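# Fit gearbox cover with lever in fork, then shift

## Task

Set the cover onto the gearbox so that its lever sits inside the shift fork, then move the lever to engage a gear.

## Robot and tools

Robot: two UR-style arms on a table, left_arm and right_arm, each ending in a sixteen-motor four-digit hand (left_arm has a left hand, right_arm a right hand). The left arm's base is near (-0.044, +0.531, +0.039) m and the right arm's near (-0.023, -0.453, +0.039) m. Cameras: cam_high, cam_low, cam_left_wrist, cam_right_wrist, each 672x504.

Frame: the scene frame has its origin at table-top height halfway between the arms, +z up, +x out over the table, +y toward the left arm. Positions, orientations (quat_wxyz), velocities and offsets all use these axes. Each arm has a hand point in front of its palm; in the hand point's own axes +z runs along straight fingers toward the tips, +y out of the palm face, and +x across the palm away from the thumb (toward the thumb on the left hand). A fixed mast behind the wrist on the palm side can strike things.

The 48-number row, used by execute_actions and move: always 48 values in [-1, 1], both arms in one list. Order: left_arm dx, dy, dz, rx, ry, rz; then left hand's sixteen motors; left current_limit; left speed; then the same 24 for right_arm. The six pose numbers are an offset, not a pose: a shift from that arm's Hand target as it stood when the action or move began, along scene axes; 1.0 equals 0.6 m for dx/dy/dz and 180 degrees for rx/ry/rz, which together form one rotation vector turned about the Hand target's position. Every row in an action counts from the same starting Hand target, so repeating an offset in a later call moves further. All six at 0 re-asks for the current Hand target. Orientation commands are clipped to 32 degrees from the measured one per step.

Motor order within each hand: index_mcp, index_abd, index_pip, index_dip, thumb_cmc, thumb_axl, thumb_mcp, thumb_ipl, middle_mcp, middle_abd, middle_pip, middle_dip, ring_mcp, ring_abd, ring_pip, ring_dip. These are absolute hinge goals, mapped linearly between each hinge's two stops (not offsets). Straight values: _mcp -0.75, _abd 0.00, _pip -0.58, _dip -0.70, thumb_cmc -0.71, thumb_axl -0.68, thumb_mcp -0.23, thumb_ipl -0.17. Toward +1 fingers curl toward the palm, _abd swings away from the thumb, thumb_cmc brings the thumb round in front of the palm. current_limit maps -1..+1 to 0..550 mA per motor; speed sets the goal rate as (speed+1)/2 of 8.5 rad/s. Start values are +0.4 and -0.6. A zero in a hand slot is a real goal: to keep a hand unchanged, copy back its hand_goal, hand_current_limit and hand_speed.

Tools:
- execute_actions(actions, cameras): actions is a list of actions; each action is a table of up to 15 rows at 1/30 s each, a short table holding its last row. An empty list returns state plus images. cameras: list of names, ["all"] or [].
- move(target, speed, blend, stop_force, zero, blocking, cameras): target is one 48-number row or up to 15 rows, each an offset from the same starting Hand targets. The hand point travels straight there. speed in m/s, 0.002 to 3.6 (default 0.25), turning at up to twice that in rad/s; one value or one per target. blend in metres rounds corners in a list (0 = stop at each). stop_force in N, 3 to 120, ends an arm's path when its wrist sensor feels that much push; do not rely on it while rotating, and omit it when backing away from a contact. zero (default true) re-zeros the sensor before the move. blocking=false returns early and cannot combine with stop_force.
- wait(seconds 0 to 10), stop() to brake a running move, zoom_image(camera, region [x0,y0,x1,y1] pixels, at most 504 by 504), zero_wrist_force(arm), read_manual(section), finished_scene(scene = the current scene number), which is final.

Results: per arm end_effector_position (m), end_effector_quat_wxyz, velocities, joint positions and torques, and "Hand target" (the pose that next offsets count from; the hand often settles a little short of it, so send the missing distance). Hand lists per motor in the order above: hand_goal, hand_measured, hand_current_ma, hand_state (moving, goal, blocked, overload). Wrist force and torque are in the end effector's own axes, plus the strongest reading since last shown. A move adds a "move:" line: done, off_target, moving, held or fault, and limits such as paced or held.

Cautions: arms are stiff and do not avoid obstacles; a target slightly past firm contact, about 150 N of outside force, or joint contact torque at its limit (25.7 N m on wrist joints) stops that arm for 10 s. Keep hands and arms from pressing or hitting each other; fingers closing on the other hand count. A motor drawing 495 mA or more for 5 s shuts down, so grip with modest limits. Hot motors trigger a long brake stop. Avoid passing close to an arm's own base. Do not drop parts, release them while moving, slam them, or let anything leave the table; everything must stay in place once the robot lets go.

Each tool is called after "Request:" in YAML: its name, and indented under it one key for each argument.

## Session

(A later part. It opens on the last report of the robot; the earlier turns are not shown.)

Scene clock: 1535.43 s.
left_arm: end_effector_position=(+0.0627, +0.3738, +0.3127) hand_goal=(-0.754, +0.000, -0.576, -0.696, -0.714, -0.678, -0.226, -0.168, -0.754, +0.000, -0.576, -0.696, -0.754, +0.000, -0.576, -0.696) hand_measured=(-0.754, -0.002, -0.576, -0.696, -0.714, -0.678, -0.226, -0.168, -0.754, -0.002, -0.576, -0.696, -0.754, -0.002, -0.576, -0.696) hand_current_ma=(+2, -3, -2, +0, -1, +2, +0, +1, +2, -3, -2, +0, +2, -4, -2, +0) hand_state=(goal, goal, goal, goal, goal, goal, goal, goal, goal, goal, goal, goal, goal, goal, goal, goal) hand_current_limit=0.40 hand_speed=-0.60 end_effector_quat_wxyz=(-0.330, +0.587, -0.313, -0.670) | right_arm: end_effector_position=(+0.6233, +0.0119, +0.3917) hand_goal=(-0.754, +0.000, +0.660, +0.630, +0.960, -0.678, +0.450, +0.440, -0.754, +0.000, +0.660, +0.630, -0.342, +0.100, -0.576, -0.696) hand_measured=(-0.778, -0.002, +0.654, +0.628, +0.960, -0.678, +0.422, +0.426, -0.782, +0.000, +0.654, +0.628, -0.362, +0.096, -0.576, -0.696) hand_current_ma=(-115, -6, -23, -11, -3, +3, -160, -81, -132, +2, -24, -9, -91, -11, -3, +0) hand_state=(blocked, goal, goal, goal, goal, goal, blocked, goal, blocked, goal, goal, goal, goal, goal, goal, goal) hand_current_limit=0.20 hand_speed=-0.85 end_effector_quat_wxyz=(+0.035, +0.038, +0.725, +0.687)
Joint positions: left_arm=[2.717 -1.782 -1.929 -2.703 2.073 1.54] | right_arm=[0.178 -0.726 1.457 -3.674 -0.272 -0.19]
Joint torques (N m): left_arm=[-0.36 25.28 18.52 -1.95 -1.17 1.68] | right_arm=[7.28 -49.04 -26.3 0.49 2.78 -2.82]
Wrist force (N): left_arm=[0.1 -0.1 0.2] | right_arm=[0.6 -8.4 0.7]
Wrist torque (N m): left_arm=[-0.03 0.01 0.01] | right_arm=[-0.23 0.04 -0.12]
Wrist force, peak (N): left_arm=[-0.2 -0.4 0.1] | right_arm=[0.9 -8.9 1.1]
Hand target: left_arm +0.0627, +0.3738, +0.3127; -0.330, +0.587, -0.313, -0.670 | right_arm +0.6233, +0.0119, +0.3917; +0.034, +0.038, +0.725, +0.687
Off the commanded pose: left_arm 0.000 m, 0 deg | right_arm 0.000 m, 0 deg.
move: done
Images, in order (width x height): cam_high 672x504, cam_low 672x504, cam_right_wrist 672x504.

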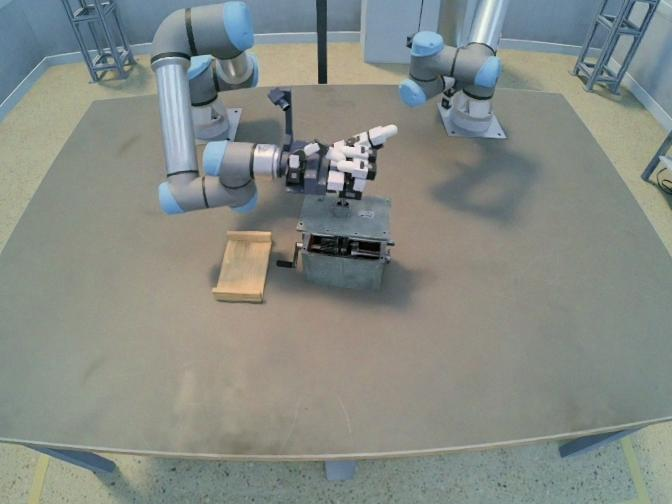

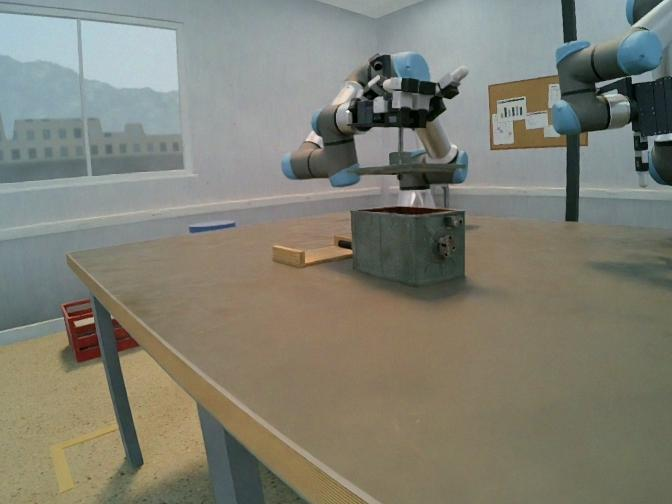

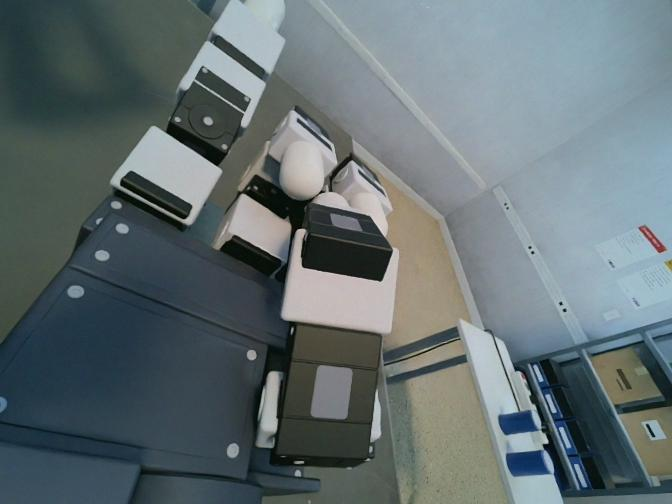

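Request:
move:
  target: [0,0,0,0,0,0,-0.754,0,-0.576,-0.696,-0.714,-0.678,-0.226,-0.168,-0.754,0,-0.576,-0.696,-0.754,0,-0.576,-0.696,0.4,-0.6,0,0,-0.0833,0,0,0.0222,-0.754,0.0,0.66,0.63,0.96,-0.678,0.45,0.44,-0.754,0.0,0.66,0.63,-0.342,0.1,-0.576,-0.696,0.2,-0.85]
  speed: 0.04
  cameras: ["cam_right_wrist", "cam_low", "cam_high"]

Request:
zoom_image:
  camera: "cam_low"
  region: [320, 140, 490, 300]

Request:
zoom_image:
  camera: "cam_high"
  region: [280, 190, 410, 300]

Scene clock: 1604.77 s.
left_arm: end_effector_position=(+0.0627, +0.3738, +0.3127) hand_goal=(-0.754, +0.000, -0.576, -0.696, -0.714, -0.678, -0.226, -0.168, -0.754, +0.000, -0.576, -0.696, -0.754, +0.000, -0.576, -0.696) hand_measured=(-0.754, -0.002, -0.576, -0.696, -0.714, -0.678, -0.226, -0.168, -0.754, -0.002, -0.576, -0.696, -0.754, -0.002, -0.576, -0.696) hand_current_ma=(+2, -3, -2, +0, -1, +2, +0, +1, +2, -3, -2, +0, +2, -4, -2, +0) hand_state=(goal, goal, goal, goal, goal, goal, goal, goal, goal, goal, goal, goal, goal, goal, goal, goal) hand_current_limit=0.40 hand_speed=-0.60 end_effector_quat_wxyz=(-0.330, +0.587, -0.313, -0.670) | right_arm: end_effector_position=(+0.6233, +0.0119, +0.3418) hand_goal=(-0.754, +0.000, +0.660, +0.630, +0.960, -0.678, +0.450, +0.440, -0.754, +0.000, +0.660, +0.630, -0.342, +0.100, -0.576, -0.696) hand_measured=(-0.778, -0.002, +0.654, +0.628, +0.960, -0.678, +0.422, +0.426, -0.782, +0.000, +0.654, +0.628, -0.362, +0.096, -0.576, -0.696) hand_current_ma=(-116, -6, -23, -11, -3, +3, -160, -81, -132, +2, -24, -9, -91, -11, -3, +0) hand_state=(blocked, goal, goal, goal, goal, goal, blocked, goal, blocked, goal, goal, goal, goal, goal, goal, goal) hand_current_limit=0.20 hand_speed=-0.85 end_effector_quat_wxyz=(+0.011, +0.013, +0.726, +0.688)
Joint positions: left_arm=[2.717 -1.782 -1.929 -2.703 2.073 1.54] | right_arm=[0.169 -0.635 1.43 -3.661 -0.197 -0.269]
Joint torques (N m): left_arm=[-0.26 24.91 17.79 -1.99 -1.13 1.84] | right_arm=[-6.25 -49.57 -17.87 0.87 2.87 -2.82]
Wrist force (N): left_arm=[0.0 -0.1 0.1] | right_arm=[1.1 -8.6 0.6]
Wrist torque (N m): left_arm=[-0.03 0.01 0.00] | right_arm=[-0.24 -0.03 -0.09]
Wrist force, peak (N): left_arm=[0.0 -0.5 -0.1] | right_arm=[0.9 -9.3 0.8]
Hand target: left_arm +0.0627, +0.3738, +0.3127; -0.330, +0.587, -0.313, -0.670 | right_arm +0.6233, +0.0119, +0.3417; +0.011, +0.013, +0.726, +0.688
Off the commanded pose: left_arm 0.000 m, 0 deg | right_arm 0.000 m, 0 deg.
move: done
Images, in order (width x height): cam_high 672x504, cam_low 672x504, cam_right_wrist 672x504.

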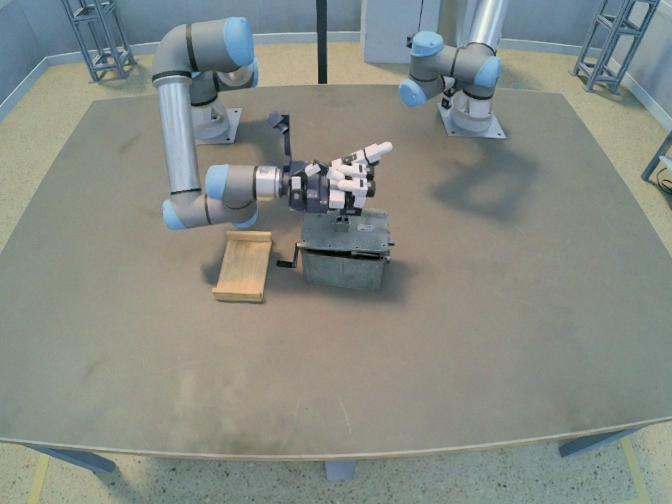

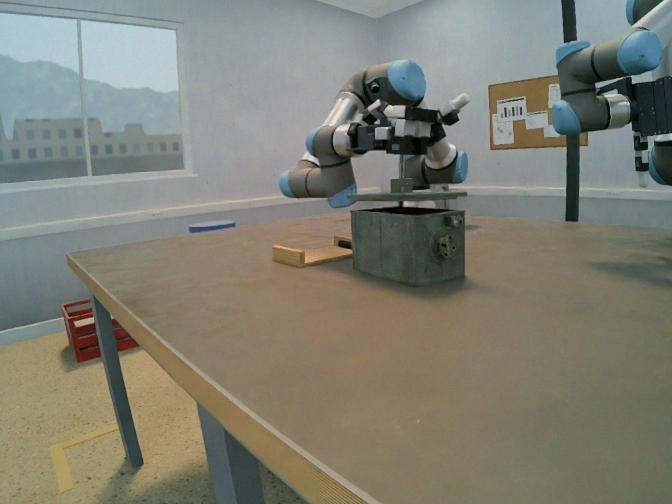

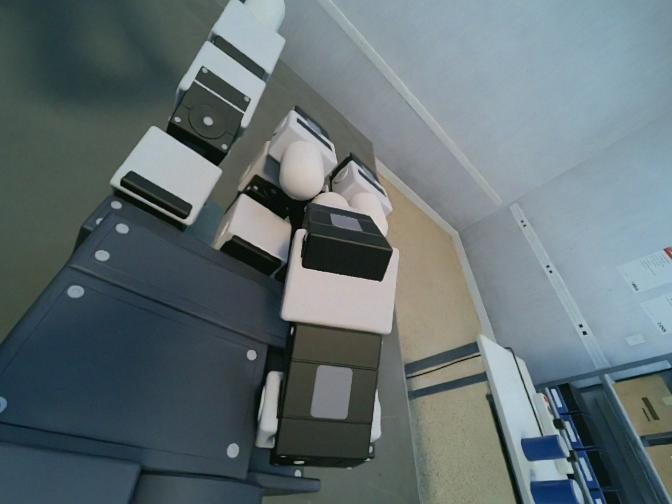

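Scaled by 2.965.

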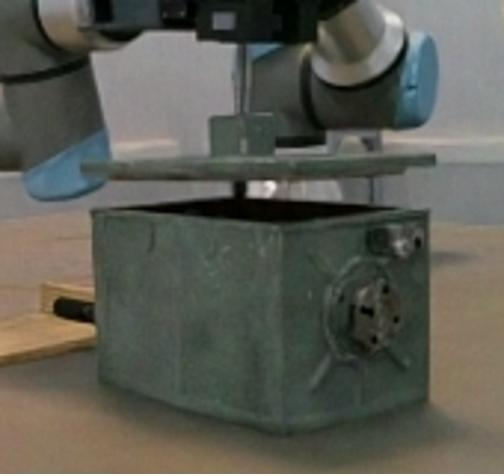

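Scaled by 3.877.

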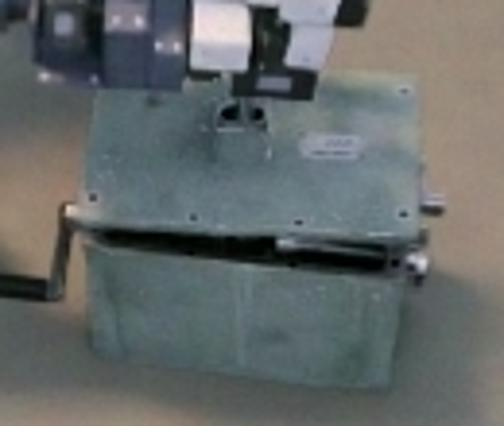

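Request:
move:
  target: [0,0,0,0,0,0,-0.754,0,-0.576,-0.696,-0.714,-0.678,-0.226,-0.168,-0.754,0,-0.576,-0.696,-0.754,0,-0.576,-0.696,0.4,-0.6,0,0.0067,-0.0167,0,0,-0.0244,-0.754,0.0,0.66,0.63,0.96,-0.678,0.45,0.44,-0.754,0.0,0.66,0.63,-0.342,0.1,-0.576,-0.696,0.2,-0.85]
  speed: 0.03
  cameras: ["cam_low", "cam_high"]

Request:
zoom_image:
  camera: "cam_low"
  region: [330, 160, 480, 300]

Request:
zoom_image:
  camera: "cam_high"
  region: [280, 190, 410, 300]

Scene clock: 1634.67 s.
left_arm: end_effector_position=(+0.0627, +0.3738, +0.3127) hand_goal=(-0.754, +0.000, -0.576, -0.696, -0.714, -0.678, -0.226, -0.168, -0.754, +0.000, -0.576, -0.696, -0.754, +0.000, -0.576, -0.696) hand_measured=(-0.754, -0.002, -0.576, -0.696, -0.714, -0.678, -0.226, -0.168, -0.754, -0.002, -0.576, -0.696, -0.754, -0.002, -0.576, -0.696) hand_current_ma=(+2, -3, -2, +0, -1, +2, +0, +1, +2, -3, -2, +0, +2, -4, -2, +0) hand_state=(goal, goal, goal, goal, goal, goal, goal, goal, goal, goal, goal, goal, goal, goal, goal, goal) hand_current_limit=0.40 hand_speed=-0.60 end_effector_quat_wxyz=(-0.330, +0.587, -0.313, -0.670) | right_arm: end_effector_position=(+0.6233, +0.0159, +0.3317) hand_goal=(-0.754, +0.000, +0.660, +0.630, +0.960, -0.678, +0.450, +0.440, -0.754, +0.000, +0.660, +0.630, -0.342, +0.100, -0.576, -0.696) hand_measured=(-0.778, -0.002, +0.654, +0.628, +0.960, -0.678, +0.422, +0.426, -0.782, +0.000, +0.654, +0.628, -0.362, +0.096, -0.576, -0.696) hand_current_ma=(-116, -6, -23, -11, -3, +3, -160, -81, -132, +2, -24, -9, -91, -11, -3, +0) hand_state=(blocked, goal, goal, goal, goal, goal, blocked, goal, blocked, goal, goal, goal, goal, goal, goal, goal) hand_current_limit=0.20 hand_speed=-0.85 end_effector_quat_wxyz=(+0.037, +0.041, +0.725, +0.687)
Joint positions: left_arm=[2.717 -1.782 -1.929 -2.703 2.073 1.54] | right_arm=[0.185 -0.624 1.45 -3.777 -0.286 -0.18]
Joint torques (N m): left_arm=[-2.03 25.2 16.96 -2.03 -1.37 1.82] | right_arm=[7.92 -49.97 -10.04 -3.36 -0.82 2.09]
Wrist force (N): left_arm=[0.1 0.0 -0.1] | right_arm=[1.1 -8.6 0.9]
Wrist torque (N m): left_arm=[0.01 0.00 0.00] | right_arm=[-0.27 -0.05 -0.17]
Wrist force, peak (N): left_arm=[0.3 -0.4 0.2] | right_arm=[1.1 -9.1 0.3]
Hand target: left_arm +0.0627, +0.3738, +0.3127; -0.330, +0.587, -0.313, -0.670 | right_arm +0.6233, +0.0159, +0.3317; +0.037, +0.041, +0.725, +0.687
Off the commanded pose: left_arm 0.000 m, 0 deg | right_arm 0.000 m, 0 deg.
move: done
Images, in order (width x height): cam_high 672x504, cam_low 672x504.

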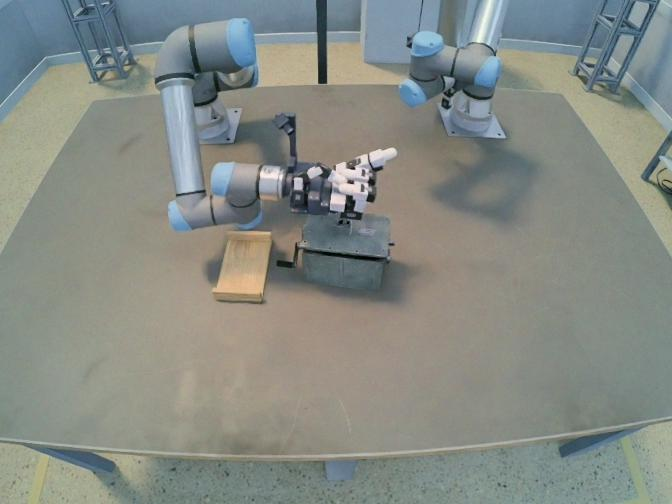

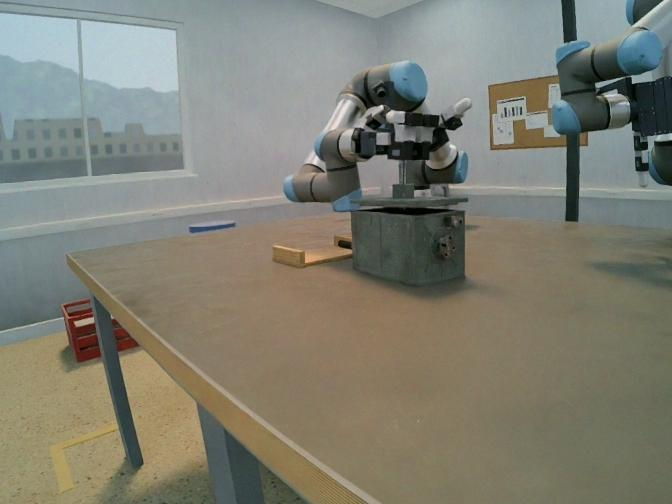

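Scaled by 3.360.

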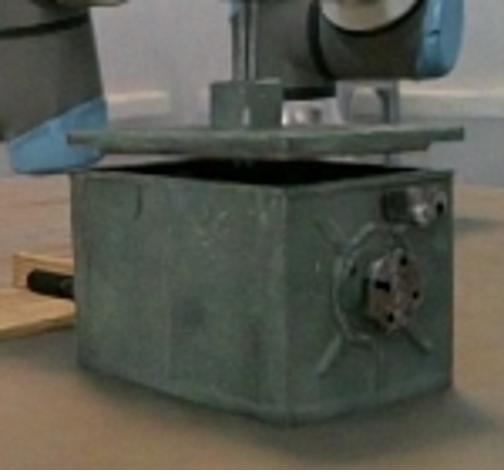

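Scaled by 3.877.

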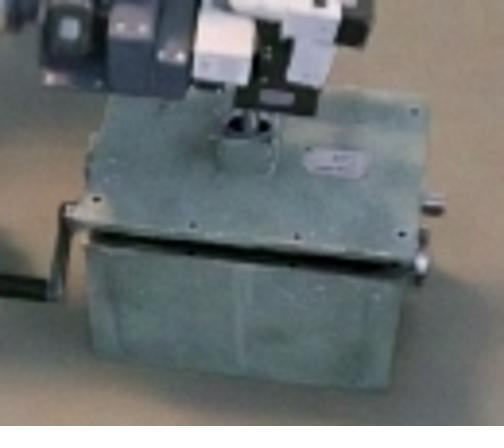

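Request:
move:
  target: [0,0,0,0,0,0,-0.754,0,-0.576,-0.696,-0.714,-0.678,-0.226,-0.168,-0.754,0,-0.576,-0.696,-0.754,0,-0.576,-0.696,0.4,-0.6,0.0033,-0.0025,-0.015,0,0,0,-0.754,0.0,0.66,0.63,0.96,-0.678,0.45,0.44,-0.754,0.0,0.66,0.63,-0.342,0.1,-0.576,-0.696,0.2,-0.85]
  speed: 0.015
  stop_force: 4
  cameras: ["cam_low", "cam_high"]

Request:
zoom_image:
  camera: "cam_low"
  region: [330, 160, 480, 300]

Request:
zoom_image:
  camera: "cam_high"
  region: [280, 190, 410, 300]

Scene clock: 1679.73 s.
left_arm: end_effector_position=(+0.0627, +0.3738, +0.3127) hand_goal=(-0.754, +0.000, -0.576, -0.696, -0.714, -0.678, -0.226, -0.168, -0.754, +0.000, -0.576, -0.696, -0.754, +0.000, -0.576, -0.696) hand_measured=(-0.754, -0.002, -0.576, -0.696, -0.714, -0.678, -0.226, -0.168, -0.754, -0.002, -0.576, -0.696, -0.754, -0.002, -0.576, -0.696) hand_current_ma=(+2, -3, -2, +0, -1, +2, +0, +1, +2, -3, -2, +0, +2, -4, -2, +0) hand_state=(goal, goal, goal, goal, goal, goal, goal, goal, goal, goal, goal, goal, goal, goal, goal, goal) hand_current_limit=0.40 hand_speed=-0.60 end_effector_quat_wxyz=(-0.330, +0.587, -0.313, -0.670) | right_arm: end_effector_position=(+0.6253, +0.0144, +0.3227) hand_goal=(-0.754, +0.000, +0.660, +0.630, +0.960, -0.678, +0.450, +0.440, -0.754, +0.000, +0.660, +0.630, -0.342, +0.100, -0.576, -0.696) hand_measured=(-0.780, -0.002, +0.654, +0.628, +0.960, -0.678, +0.422, +0.426, -0.782, +0.000, +0.654, +0.628, -0.362, +0.096, -0.576, -0.696) hand_current_ma=(-120, -6, -23, -9, -3, -1, -160, -81, -132, +2, -24, -7, -91, -11, -3, +0) hand_state=(blocked, goal, goal, goal, goal, goal, blocked, goal, blocked, goal, goal, goal, goal, goal, goal, goal) hand_current_limit=0.20 hand_speed=-0.85 end_effector_quat_wxyz=(+0.037, +0.041, +0.725, +0.687)
Joint positions: left_arm=[2.717 -1.782 -1.929 -2.703 2.073 1.54] | right_arm=[0.182 -0.607 1.443 -3.787 -0.283 -0.182]
Joint torques (N m): left_arm=[-1.28 24.68 17.45 -1.89 -1.19 1.77] | right_arm=[-5.86 -49.96 -24.42 -3.34 2.76 -0.29]
Wrist force (N): left_arm=[-0.1 -0.1 0.2] | right_arm=[1.2 -7.9 0.6]
Wrist torque (N m): left_arm=[-0.02 0.02 0.00] | right_arm=[-0.19 -0.05 -0.07]
Wrist force, peak (N): left_arm=[-0.3 -0.3 0.0] | right_arm=[1.0 -9.3 0.3]
Hand target: left_arm +0.0627, +0.3738, +0.3127; -0.330, +0.587, -0.313, -0.670 | right_arm +0.6253, +0.0144, +0.3227; +0.037, +0.041, +0.725, +0.687
Off the commanded pose: left_arm 0.000 m, 0 deg | right_arm 0.000 m, 0 deg.
move: done
Images, in order (width x height): cam_high 672x504, cam_low 672x504.

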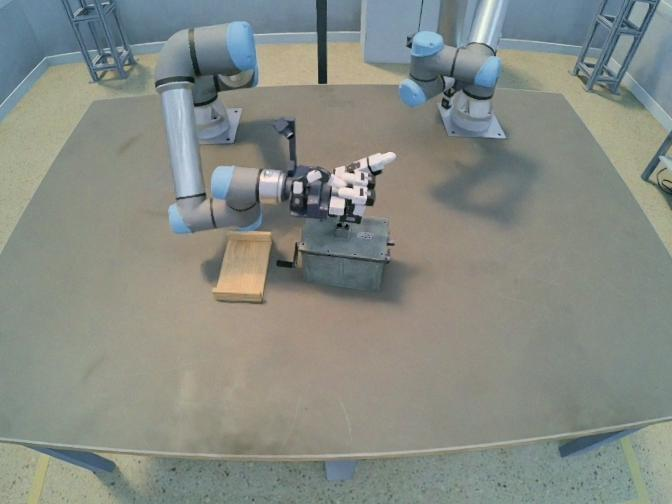

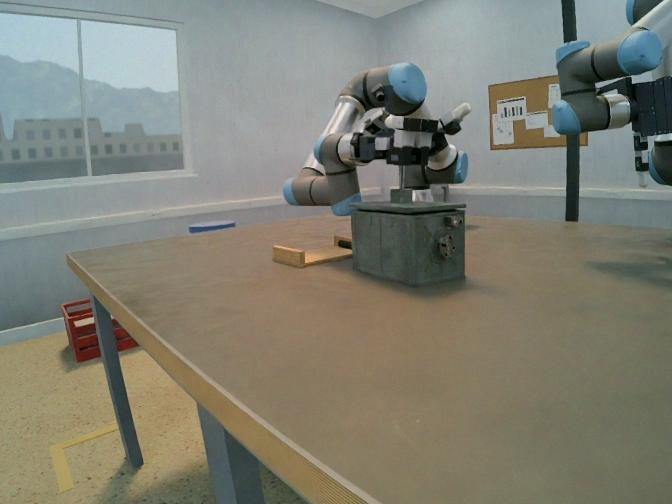

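Scaled by 3.360.

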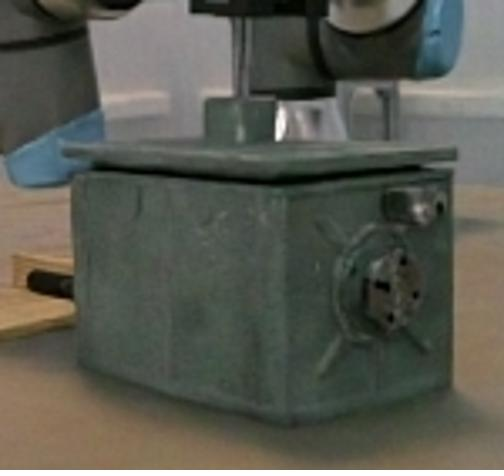

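Scaled by 3.877.

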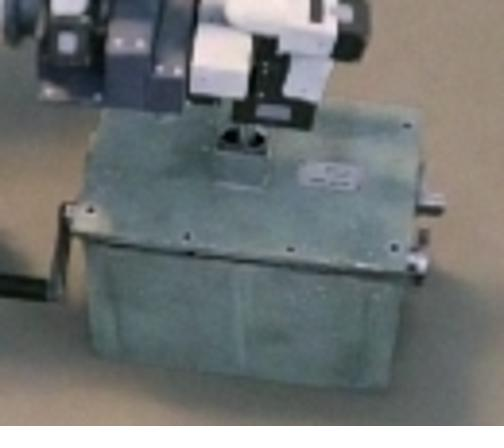

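Request:
move:
  target: [0,0,0,0,0,0,-0.754,0,-0.576,-0.696,-0.714,-0.678,-0.226,-0.168,-0.754,0,-0.576,-0.696,-0.754,0,-0.576,-0.696,0.4,-0.6,-0.0008,0.0025,-0.0058,0,0,0.003,-0.754,0.0,0.66,0.63,0.96,-0.678,0.45,0.44,-0.754,0.0,0.66,0.63,-0.342,0.1,-0.576,-0.696,0.2,-0.85]
  speed: 0.006
  cameras: ["cam_low", "cam_high"]

Request:
zoom_image:
  camera: "cam_low"
  region: [330, 160, 480, 300]

Request:
zoom_image:
  camera: "cam_high"
  region: [280, 190, 410, 300]

Scene clock: 1716.53 s.
left_arm: end_effector_position=(+0.0627, +0.3738, +0.3127) hand_goal=(-0.754, +0.000, -0.576, -0.696, -0.714, -0.678, -0.226, -0.168, -0.754, +0.000, -0.576, -0.696, -0.754, +0.000, -0.576, -0.696) hand_measured=(-0.754, -0.002, -0.576, -0.696, -0.714, -0.678, -0.226, -0.168, -0.754, -0.002, -0.576, -0.696, -0.754, -0.002, -0.576, -0.696) hand_current_ma=(+2, -3, -2, +0, -1, +2, +0, +1, +2, -3, -2, +0, +2, -4, -2, +0) hand_state=(goal, goal, goal, goal, goal, goal, goal, goal, goal, goal, goal, goal, goal, goal, goal, goal) hand_current_limit=0.40 hand_speed=-0.60 end_effector_quat_wxyz=(-0.330, +0.587, -0.313, -0.670) | right_arm: end_effector_position=(+0.6248, +0.0159, +0.3193) hand_goal=(-0.754, +0.000, +0.660, +0.630, +0.960, -0.678, +0.450, +0.440, -0.754, +0.000, +0.660, +0.630, -0.342, +0.100, -0.576, -0.696) hand_measured=(-0.780, -0.002, +0.654, +0.628, +0.960, -0.678, +0.424, +0.426, -0.782, +0.000, +0.654, +0.628, -0.362, +0.096, -0.576, -0.696) hand_current_ma=(-120, -4, -23, -9, -3, -2, -157, -81, -132, +2, -24, -6, -91, -11, -3, +0) hand_state=(blocked, goal, goal, goal, goal, goal, blocked, goal, blocked, goal, goal, goal, goal, goal, goal, goal) hand_current_limit=0.20 hand_speed=-0.85 end_effector_quat_wxyz=(+0.034, +0.037, +0.725, +0.687)
Joint positions: left_arm=[2.717 -1.782 -1.929 -2.703 2.073 1.54] | right_arm=[0.183 -0.599 1.437 -3.783 -0.275 -0.188]
Joint torques (N m): left_arm=[-1.32 24.75 18.26 -1.86 -1.36 1.81] | right_arm=[8.35 -48.72 -23.09 0.96 3.08 -2.72]
Wrist force (N): left_arm=[0.0 0.3 0.0] | right_arm=[0.2 -5.5 0.0]
Wrist torque (N m): left_arm=[0.03 0.01 -0.01] | right_arm=[-0.16 -0.08 -0.13]
Wrist force, peak (N): left_arm=[0.1 -0.4 -0.2] | right_arm=[1.2 -9.2 0.2]
Hand target: left_arm +0.0627, +0.3738, +0.3127; -0.330, +0.587, -0.313, -0.670 | right_arm +0.6248, +0.0159, +0.3192; +0.034, +0.037, +0.725, +0.687
Off the commanded pose: left_arm 0.000 m, 0 deg | right_arm 0.000 m, 0 deg.
move: done
Images, in order (width x height): cam_high 672x504, cam_low 672x504.

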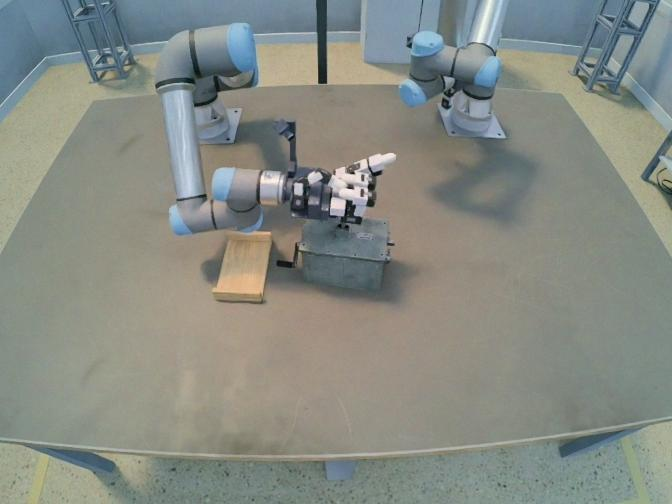

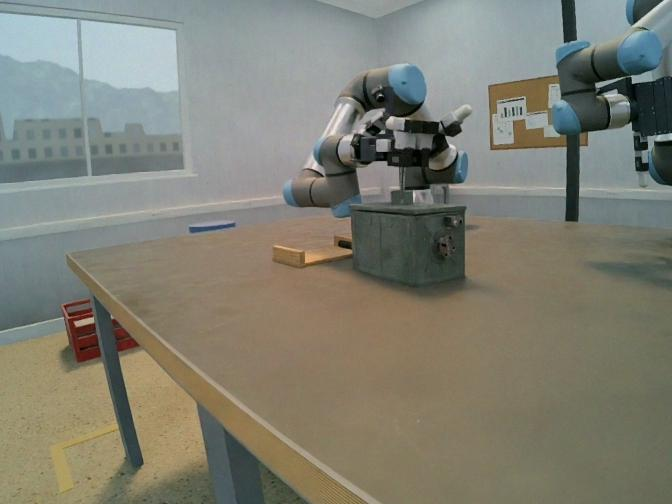

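Scaled by 3.360.

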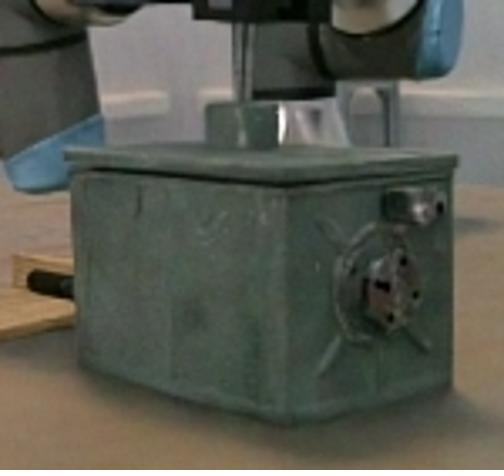

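Scaled by 3.877.

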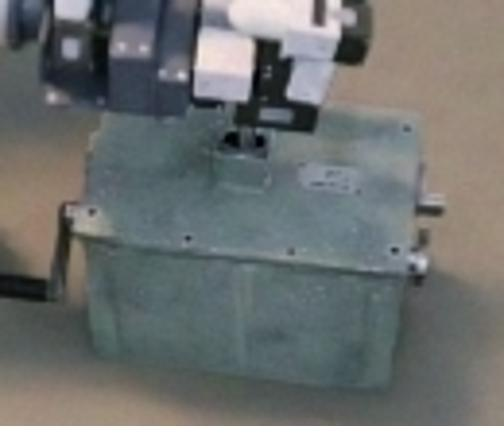

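Request:
move:
  target: [0,0,0,0,0,0,-0.754,0,-0.576,-0.696,-0.714,-0.678,-0.226,-0.168,-0.754,0,-0.576,-0.696,-0.754,0,-0.576,-0.696,0.4,-0.6,0,0,-0.0058,0,0,0,-0.754,0.0,0.66,0.63,0.96,-0.678,0.45,0.44,-0.754,0.0,0.66,0.63,-0.342,0.1,-0.576,-0.696,0.2,-0.85]
  speed: 0.004
  stop_force: 6
  cameras: ["cam_low", "cam_high"]

Request:
zoom_image:
  camera: "cam_low"
  region: [330, 160, 480, 300]

Request:
zoom_image:
  camera: "cam_high"
  region: [280, 190, 410, 300]

Scene clock: 1730.67 s.
left_arm: end_effector_position=(+0.0627, +0.3738, +0.3127) hand_goal=(-0.754, +0.000, -0.576, -0.696, -0.714, -0.678, -0.226, -0.168, -0.754, +0.000, -0.576, -0.696, -0.754, +0.000, -0.576, -0.696) hand_measured=(-0.754, -0.002, -0.576, -0.696, -0.714, -0.678, -0.226, -0.168, -0.754, -0.002, -0.576, -0.696, -0.754, -0.002, -0.576, -0.696) hand_current_ma=(+2, -3, -2, +0, -1, +2, +0, +1, +2, -3, -2, +0, +2, -4, -2, +0) hand_state=(goal, goal, goal, goal, goal, goal, goal, goal, goal, goal, goal, goal, goal, goal, goal, goal) hand_current_limit=0.40 hand_speed=-0.60 end_effector_quat_wxyz=(-0.330, +0.587, -0.313, -0.670) | right_arm: end_effector_position=(+0.6248, +0.0159, +0.3186) hand_goal=(-0.754, +0.000, +0.660, +0.630, +0.960, -0.678, +0.450, +0.440, -0.754, +0.000, +0.660, +0.630, -0.342, +0.100, -0.576, -0.696) hand_measured=(-0.778, -0.002, +0.654, +0.628, +0.960, -0.682, +0.424, +0.426, -0.778, +0.000, +0.654, +0.628, -0.362, +0.096, -0.576, -0.696) hand_current_ma=(-114, -4, -23, -9, -3, -18, -157, -81, -110, +2, -24, -6, -91, -11, -3, +0) hand_state=(blocked, goal, goal, goal, goal, goal, blocked, goal, blocked, goal, goal, goal, goal, goal, goal, goal) hand_current_limit=0.20 hand_speed=-0.85 end_effector_quat_wxyz=(+0.034, +0.037, +0.725, +0.687)
Joint positions: left_arm=[2.717 -1.782 -1.929 -2.703 2.073 1.54] | right_arm=[0.183 -0.597 1.437 -3.784 -0.275 -0.188]
Joint torques (N m): left_arm=[-1.86 25.17 16.61 -1.98 -1.71 1.63] | right_arm=[8.13 -64.26 -12.49 1.15 2.9 -2.15]
Wrist force (N): left_arm=[0.0 -0.2 0.0] | right_arm=[-2.3 -0.6 1.5]
Wrist torque (N m): left_arm=[-0.03 0.01 0.01] | right_arm=[-0.25 -0.10 -0.27]
Wrist force, peak (N): left_arm=[0.0 -0.4 0.2] | right_arm=[-0.2 -5.7 -0.1]
Hand target: left_arm +0.0627, +0.3738, +0.3127; -0.330, +0.587, -0.313, -0.670 | right_arm +0.6248, +0.0159, +0.3186; +0.034, +0.037, +0.725, +0.687 (not the last commanded pose)
Off the commanded pose: left_arm 0.000 m, 0 deg | right_arm 0.003 m, 0 deg.
move: contact (right_arm)
Images, in order (width x height): cam_high 672x504, cam_low 672x504.

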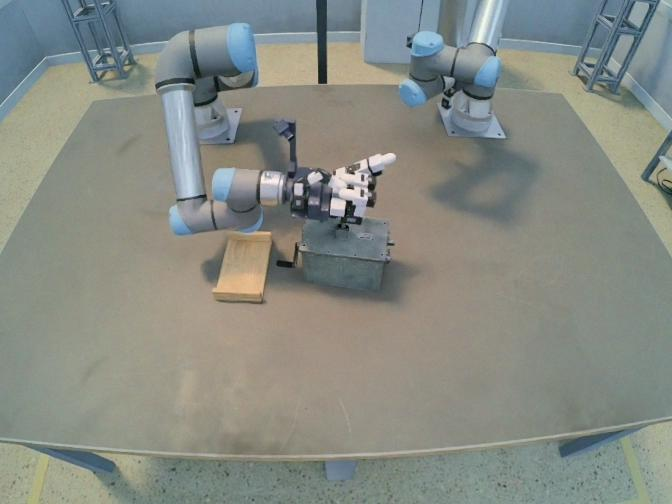

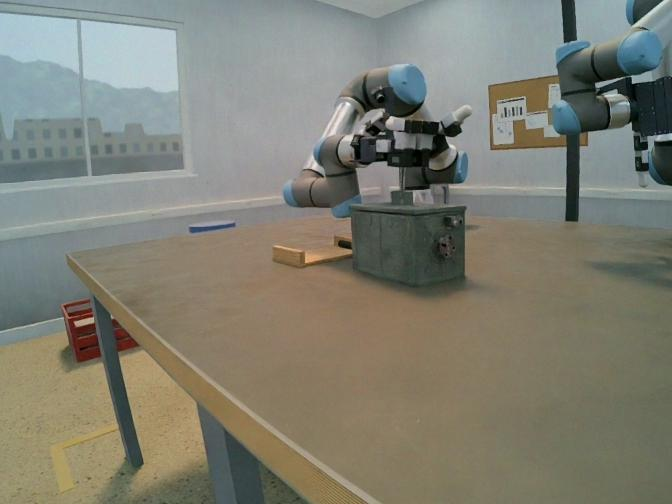

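Scaled by 3.360.

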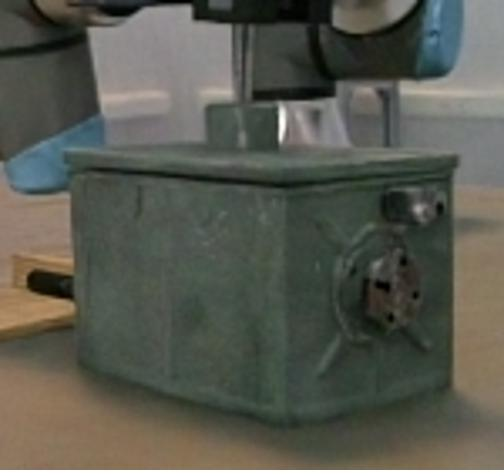

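Scaled by 3.877.

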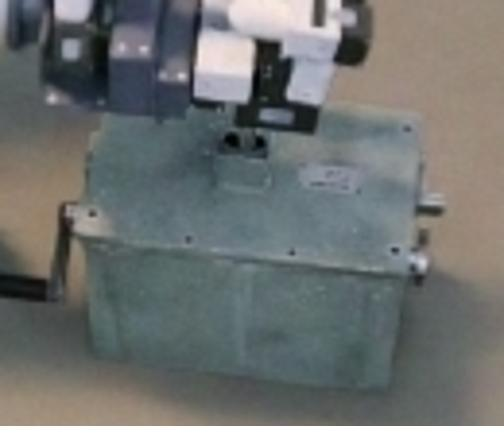

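Request:
zoom_image:
  camera: "cam_low"
  region: [345, 190, 475, 230]

Request:
zoom_image:
  camera: "cam_high"
  region: [295, 215, 400, 275]

Scaled by 3.877.

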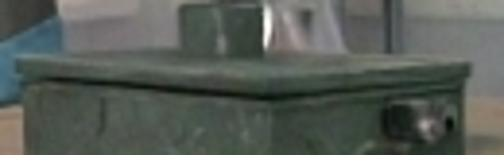

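Scaled by 4.800.

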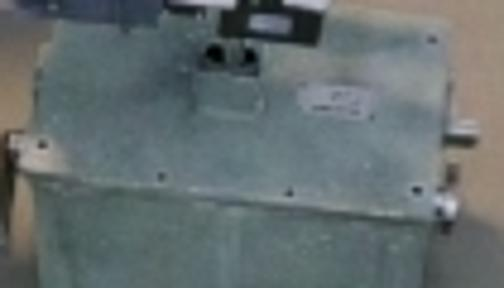

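Request:
move:
  target: [0,0,0,0,0,0,-0.754,0,-0.576,-0.696,-0.714,-0.678,-0.226,-0.168,-0.754,0,-0.576,-0.696,-0.754,0,-0.576,-0.696,0.4,-0.6,-0.0029,-0.0164,0,0,0,0,-0.754,0.0,0.66,0.63,0.96,-0.678,0.45,0.44,-0.754,0.0,0.66,0.63,-0.342,0.1,-0.576,-0.696,0.2,-0.85]
  speed: 0.01
  stop_force: 8
  cameras: ["cam_low", "cam_high", "cam_right_wrist"]

Request:
zoom_image:
  camera: "cam_low"
  region: [330, 160, 480, 300]

Request:
zoom_image:
  camera: "cam_high"
  region: [280, 190, 410, 300]

Scene clock: 1836.50 s.
left_arm: end_effector_position=(+0.0627, +0.3738, +0.3127) hand_goal=(-0.754, +0.000, -0.576, -0.696, -0.714, -0.678, -0.226, -0.168, -0.754, +0.000, -0.576, -0.696, -0.754, +0.000, -0.576, -0.696) hand_measured=(-0.754, -0.002, -0.576, -0.696, -0.714, -0.678, -0.226, -0.168, -0.754, -0.002, -0.576, -0.696, -0.754, -0.002, -0.576, -0.696) hand_current_ma=(+2, -3, -2, +0, -1, +2, +0, +1, +2, -3, -2, +0, +2, -4, -2, +0) hand_state=(goal, goal, goal, goal, goal, goal, goal, goal, goal, goal, goal, goal, goal, goal, goal, goal) hand_current_limit=0.40 hand_speed=-0.60 end_effector_quat_wxyz=(-0.330, +0.587, -0.313, -0.670) | right_arm: end_effector_position=(+0.6231, +0.0061, +0.3186) hand_goal=(-0.754, +0.000, +0.660, +0.630, +0.960, -0.678, +0.450, +0.440, -0.754, +0.000, +0.660, +0.630, -0.342, +0.100, -0.576, -0.696) hand_measured=(-0.768, -0.002, +0.644, +0.622, +0.960, -0.680, +0.424, +0.428, -0.766, +0.002, +0.650, +0.628, -0.362, +0.096, -0.576, -0.696) hand_current_ma=(-68, -8, -67, -31, -3, -15, -156, -75, -55, +7, -46, -6, -91, -11, -3, +0) hand_state=(goal, goal, goal, goal, goal, goal, blocked, goal, goal, goal, goal, goal, goal, goal, goal, goal) hand_current_limit=0.20 hand_speed=-0.85 end_effector_quat_wxyz=(+0.034, +0.037, +0.725, +0.687)
Joint positions: left_arm=[2.717 -1.782 -1.929 -2.703 2.073 1.54] | right_arm=[0.168 -0.608 1.46 -3.786 -0.261 -0.199]
Joint torques (N m): left_arm=[-0.84 24.01 17.15 -1.81 -1.41 1.44] | right_arm=[-7.19 -61.31 -4.22 1.05 2.93 -2.6]
Wrist force (N): left_arm=[-0.1 -0.3 0.1] | right_arm=[-1.7 4.4 4.4]
Wrist torque (N m): left_arm=[-0.05 0.01 0.00] | right_arm=[-0.40 -0.10 -0.20]
Wrist force, peak (N): left_arm=[0.3 -0.3 0.0] | right_arm=[-2.0 4.8 4.5]
Hand target: left_arm +0.0627, +0.3738, +0.3127; -0.330, +0.587, -0.313, -0.670 | right_arm +0.6231, +0.0061, +0.3186; +0.034, +0.037, +0.725, +0.687
Off the commanded pose: left_arm 0.000 m, 0 deg | right_arm 0.000 m, 0 deg.
move: done
Images, in order (width x height): cam_high 672x504, cam_low 672x504, cam_right_wrist 672x504.

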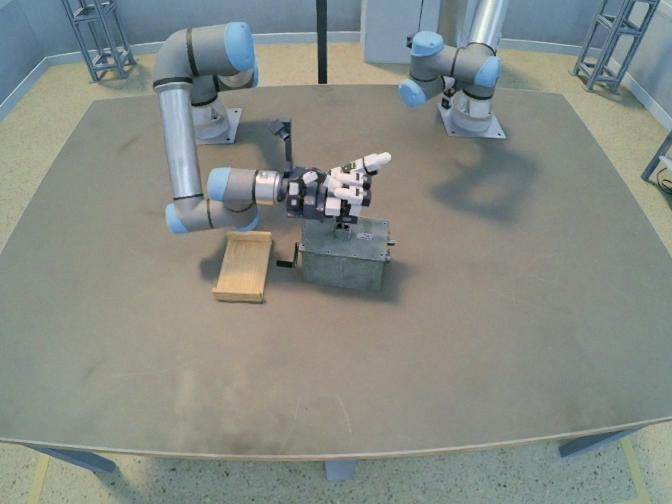

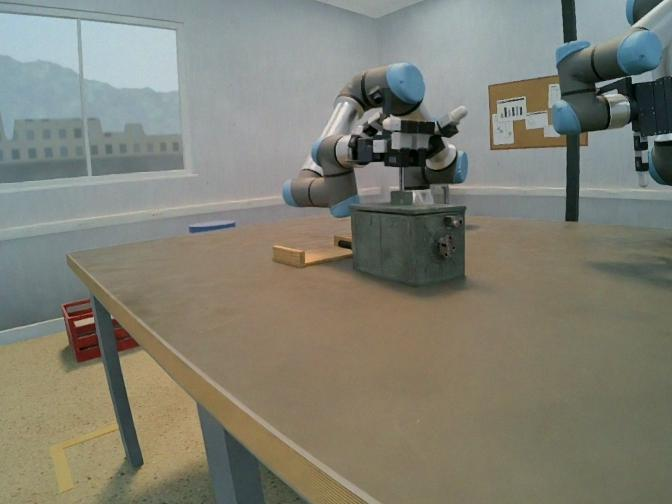

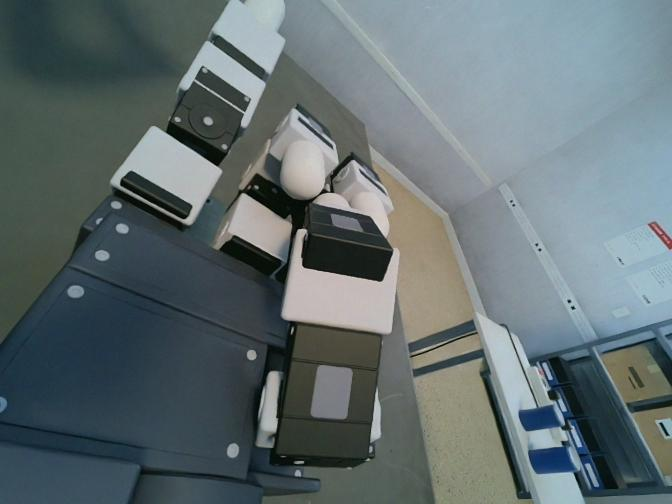

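Scaled by 3.360.

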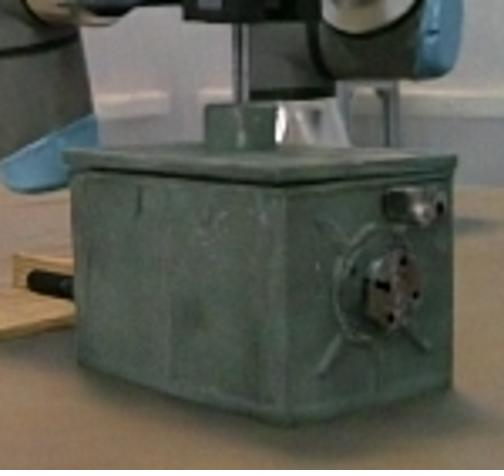

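Scaled by 3.877.

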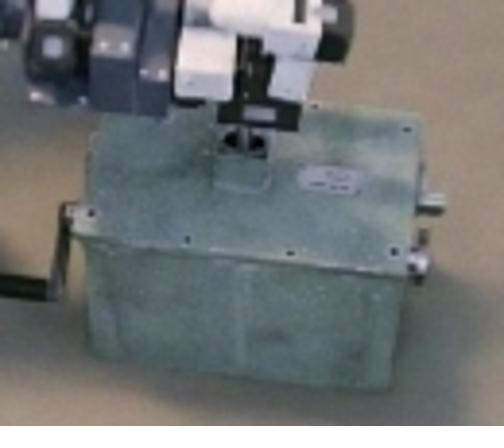

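Request:
move:
  target: [0,0,0,0,0,0,-0.754,0,-0.576,-0.696,-0.714,-0.678,-0.226,-0.168,-0.754,0,-0.576,-0.696,-0.754,0,-0.576,-0.696,0.4,-0.6,-0.0018,-0.0098,0.0006,0,0,0,-0.754,0.0,0.66,0.63,0.96,-0.678,0.45,0.44,-0.754,0.0,0.66,0.63,-0.342,0.1,-0.576,-0.696,0.2,-0.85]
  speed: 0.01
  stop_force: 8
  cameras: ["cam_low", "cam_high"]

Request:
zoom_image:
  camera: "cam_low"
  region: [330, 160, 480, 300]

Request:
zoom_image:
  camera: "cam_high"
  region: [280, 190, 410, 300]

Scene clock: 1855.17 s.
left_arm: end_effector_position=(+0.0627, +0.3738, +0.3127) hand_goal=(-0.754, +0.000, -0.576, -0.696, -0.714, -0.678, -0.226, -0.168, -0.754, +0.000, -0.576, -0.696, -0.754, +0.000, -0.576, -0.696) hand_measured=(-0.754, -0.002, -0.576, -0.696, -0.714, -0.678, -0.226, -0.168, -0.754, -0.002, -0.576, -0.696, -0.754, -0.002, -0.576, -0.696) hand_current_ma=(+2, -3, -2, +0, -1, +2, +0, +1, +2, -3, -2, +0, +2, -4, -2, +0) hand_state=(goal, goal, goal, goal, goal, goal, goal, goal, goal, goal, goal, goal, goal, goal, goal, goal) hand_current_limit=0.40 hand_speed=-0.60 end_effector_quat_wxyz=(-0.330, +0.587, -0.313, -0.670) | right_arm: end_effector_position=(+0.6220, +0.0002, +0.3190) hand_goal=(-0.754, +0.000, +0.660, +0.630, +0.960, -0.678, +0.450, +0.440, -0.754, +0.000, +0.660, +0.630, -0.342, +0.100, -0.576, -0.696) hand_measured=(-0.768, -0.002, +0.644, +0.620, +0.960, -0.678, +0.426, +0.432, -0.766, +0.002, +0.650, +0.628, -0.362, +0.096, -0.576, -0.696) hand_current_ma=(-68, -8, -68, -42, -3, -1, -143, -45, -52, +7, -47, -8, -91, -11, -3, +0) hand_state=(goal, goal, goal, goal, goal, goal, blocked, goal, goal, goal, goal, goal, goal, goal, goal, goal) hand_current_limit=0.20 hand_speed=-0.85 end_effector_quat_wxyz=(+0.034, +0.037, +0.725, +0.687)
Joint positions: left_arm=[2.717 -1.782 -1.929 -2.703 2.073 1.54] | right_arm=[0.159 -0.615 1.475 -3.786 -0.252 -0.207]
Joint torques (N m): left_arm=[-0.35 24.88 17.2 -2 -1.72 1.46] | right_arm=[-6.6 -62.78 -6.08 1.09 3.09 -2.74]
Wrist force (N): left_arm=[0.0 -0.1 0.2] | right_arm=[-1.8 0.5 3.9]
Wrist torque (N m): left_arm=[-0.04 0.01 0.01] | right_arm=[-0.44 -0.04 -0.23]
Wrist force, peak (N): left_arm=[-0.4 0.0 0.1] | right_arm=[-2.1 4.9 4.7]
Hand target: left_arm +0.0627, +0.3738, +0.3127; -0.330, +0.587, -0.313, -0.670 | right_arm +0.6220, +0.0002, +0.3190; +0.034, +0.037, +0.725, +0.687
Off the commanded pose: left_arm 0.000 m, 0 deg | right_arm 0.000 m, 0 deg.
move: done
Images, in order (width x height): cam_high 672x504, cam_low 672x504.

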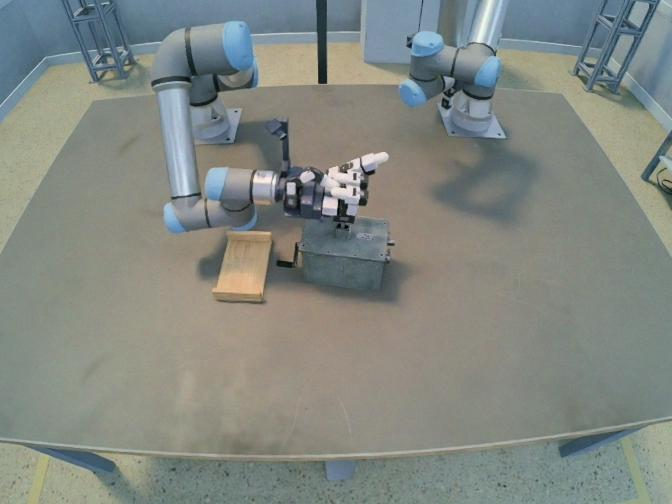

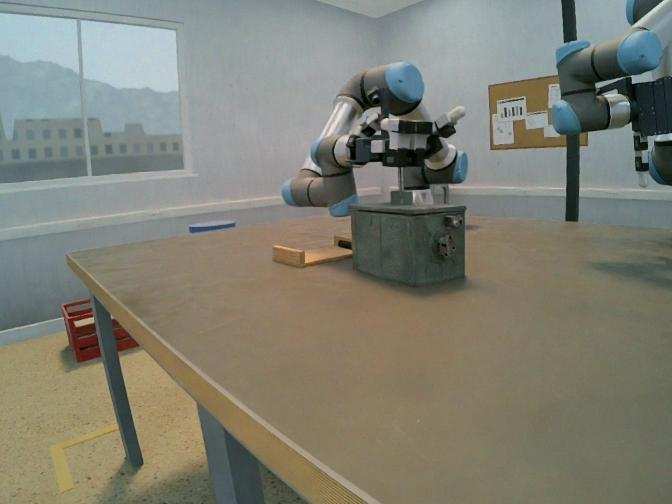

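Scaled by 3.360.

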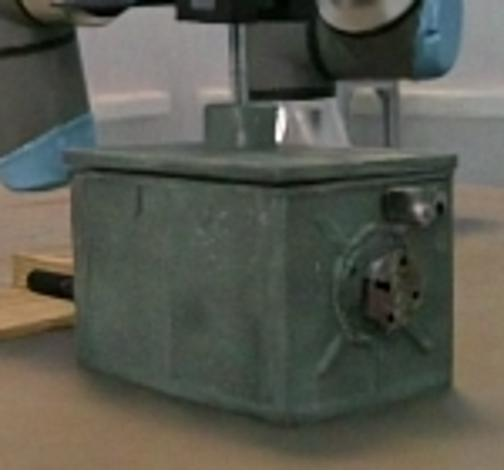

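Scaled by 3.877.

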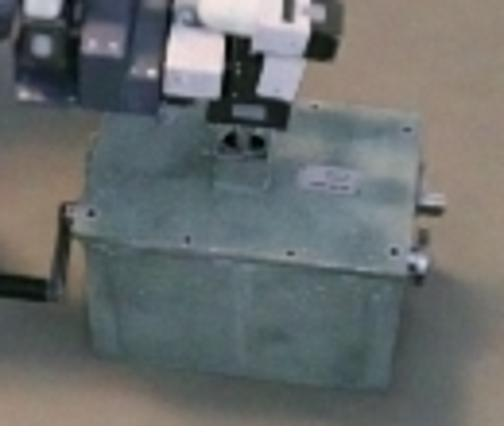

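Request:
move:
  target: [0,0,0,0,0,0,-0.754,0,-0.576,-0.696,-0.714,-0.678,-0.226,-0.168,-0.754,0,-0.576,-0.696,-0.754,0,-0.576,-0.696,0.4,-0.6,-0.0029,-0.0164,-0.0018,0,0,0,-0.754,0.0,0.66,0.63,0.96,-0.678,0.45,0.44,-0.754,0.0,0.66,0.63,-0.342,0.1,-0.576,-0.696,0.2,-0.85]
  speed: 0.01
  stop_force: 10
  cameras: ["cam_low", "cam_high"]

Request:
zoom_image:
  camera: "cam_low"
  region: [330, 160, 480, 300]

Request:
zoom_image:
  camera: "cam_high"
  region: [280, 190, 410, 300]

Scene clock: 1869.93 s.
left_arm: end_effector_position=(+0.0627, +0.3738, +0.3127) hand_goal=(-0.754, +0.000, -0.576, -0.696, -0.714, -0.678, -0.226, -0.168, -0.754, +0.000, -0.576, -0.696, -0.754, +0.000, -0.576, -0.696) hand_measured=(-0.754, -0.002, -0.576, -0.696, -0.714, -0.678, -0.226, -0.168, -0.754, -0.002, -0.576, -0.696, -0.754, -0.002, -0.576, -0.696) hand_current_ma=(+2, -3, -2, +0, -1, +2, +0, +1, +2, -3, -2, +0, +2, -4, -2, +0) hand_state=(goal, goal, goal, goal, goal, goal, goal, goal, goal, goal, goal, goal, goal, goal, goal, goal) hand_current_limit=0.40 hand_speed=-0.60 end_effector_quat_wxyz=(-0.330, +0.587, -0.313, -0.670) | right_arm: end_effector_position=(+0.6203, -0.0096, +0.3179) hand_goal=(-0.754, +0.000, +0.660, +0.630, +0.960, -0.678, +0.450, +0.440, -0.754, +0.000, +0.660, +0.630, -0.342, +0.100, -0.576, -0.696) hand_measured=(-0.772, -0.002, +0.644, +0.618, +0.960, -0.676, +0.426, +0.446, -0.762, +0.002, +0.650, +0.626, -0.362, +0.096, -0.576, -0.696) hand_current_ma=(-84, -8, -68, -53, -1, +13, -142, +30, -40, +7, -41, -15, -91, -11, -3, +0) hand_state=(goal, goal, goal, goal, goal, goal, blocked, goal, goal, goal, goal, goal, goal, goal, goal, goal) hand_current_limit=0.20 hand_speed=-0.85 end_effector_quat_wxyz=(+0.034, +0.037, +0.725, +0.687)
Joint positions: left_arm=[2.717 -1.782 -1.929 -2.703 2.073 1.54] | right_arm=[0.144 -0.623 1.498 -3.787 -0.237 -0.221]
Joint torques (N m): left_arm=[-1.17 23.87 17.57 -1.6 -1.58 1.63] | right_arm=[-5.55 -63.55 -6.33 1.03 3.2 -2.78]
Wrist force (N): left_arm=[-0.2 -0.2 -0.1] | right_arm=[-1.7 -1.2 1.5]
Wrist torque (N m): left_arm=[-0.02 0.03 -0.01] | right_arm=[-0.33 -0.02 -0.25]
Wrist force, peak (N): left_arm=[-0.1 0.1 0.4] | right_arm=[-1.8 3.5 3.1]
Hand target: left_arm +0.0627, +0.3738, +0.3127; -0.330, +0.587, -0.313, -0.670 | right_arm +0.6203, -0.0096, +0.3179; +0.034, +0.037, +0.725, +0.687
Off the commanded pose: left_arm 0.000 m, 0 deg | right_arm 0.000 m, 0 deg.
move: done
Images, in order (width x height): cam_high 672x504, cam_low 672x504.

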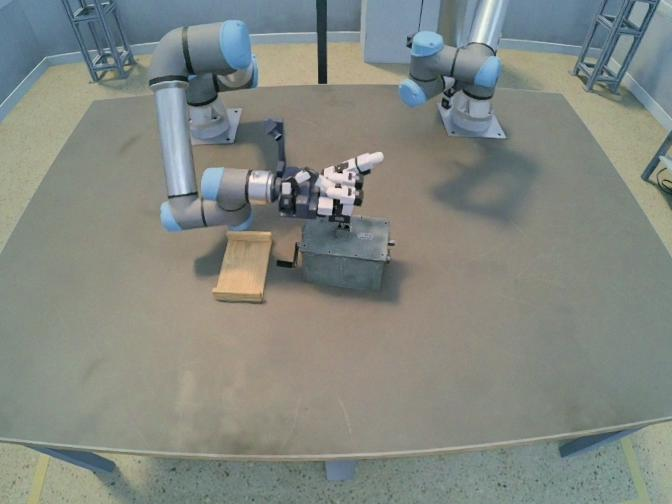

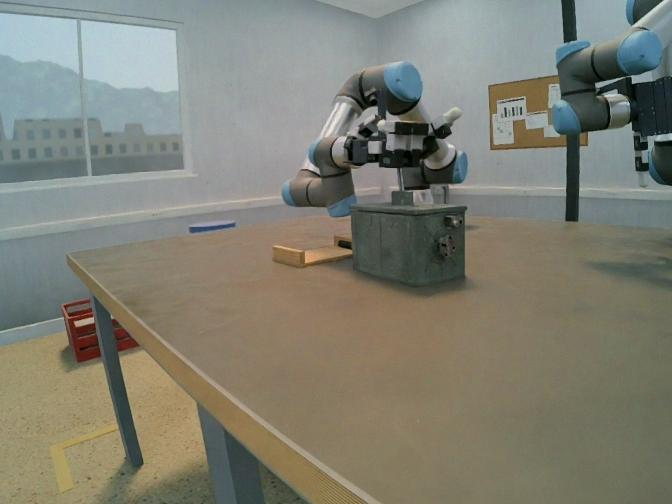

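Scaled by 3.360.

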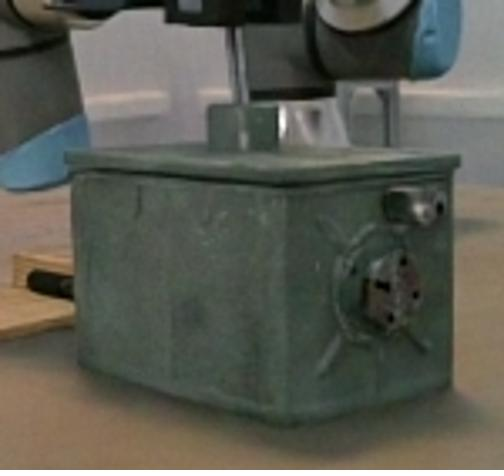

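Scaled by 3.877.

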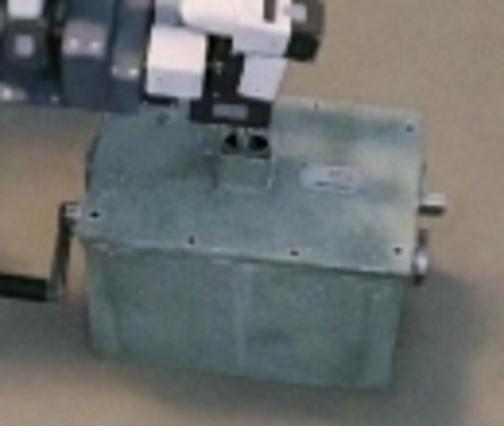

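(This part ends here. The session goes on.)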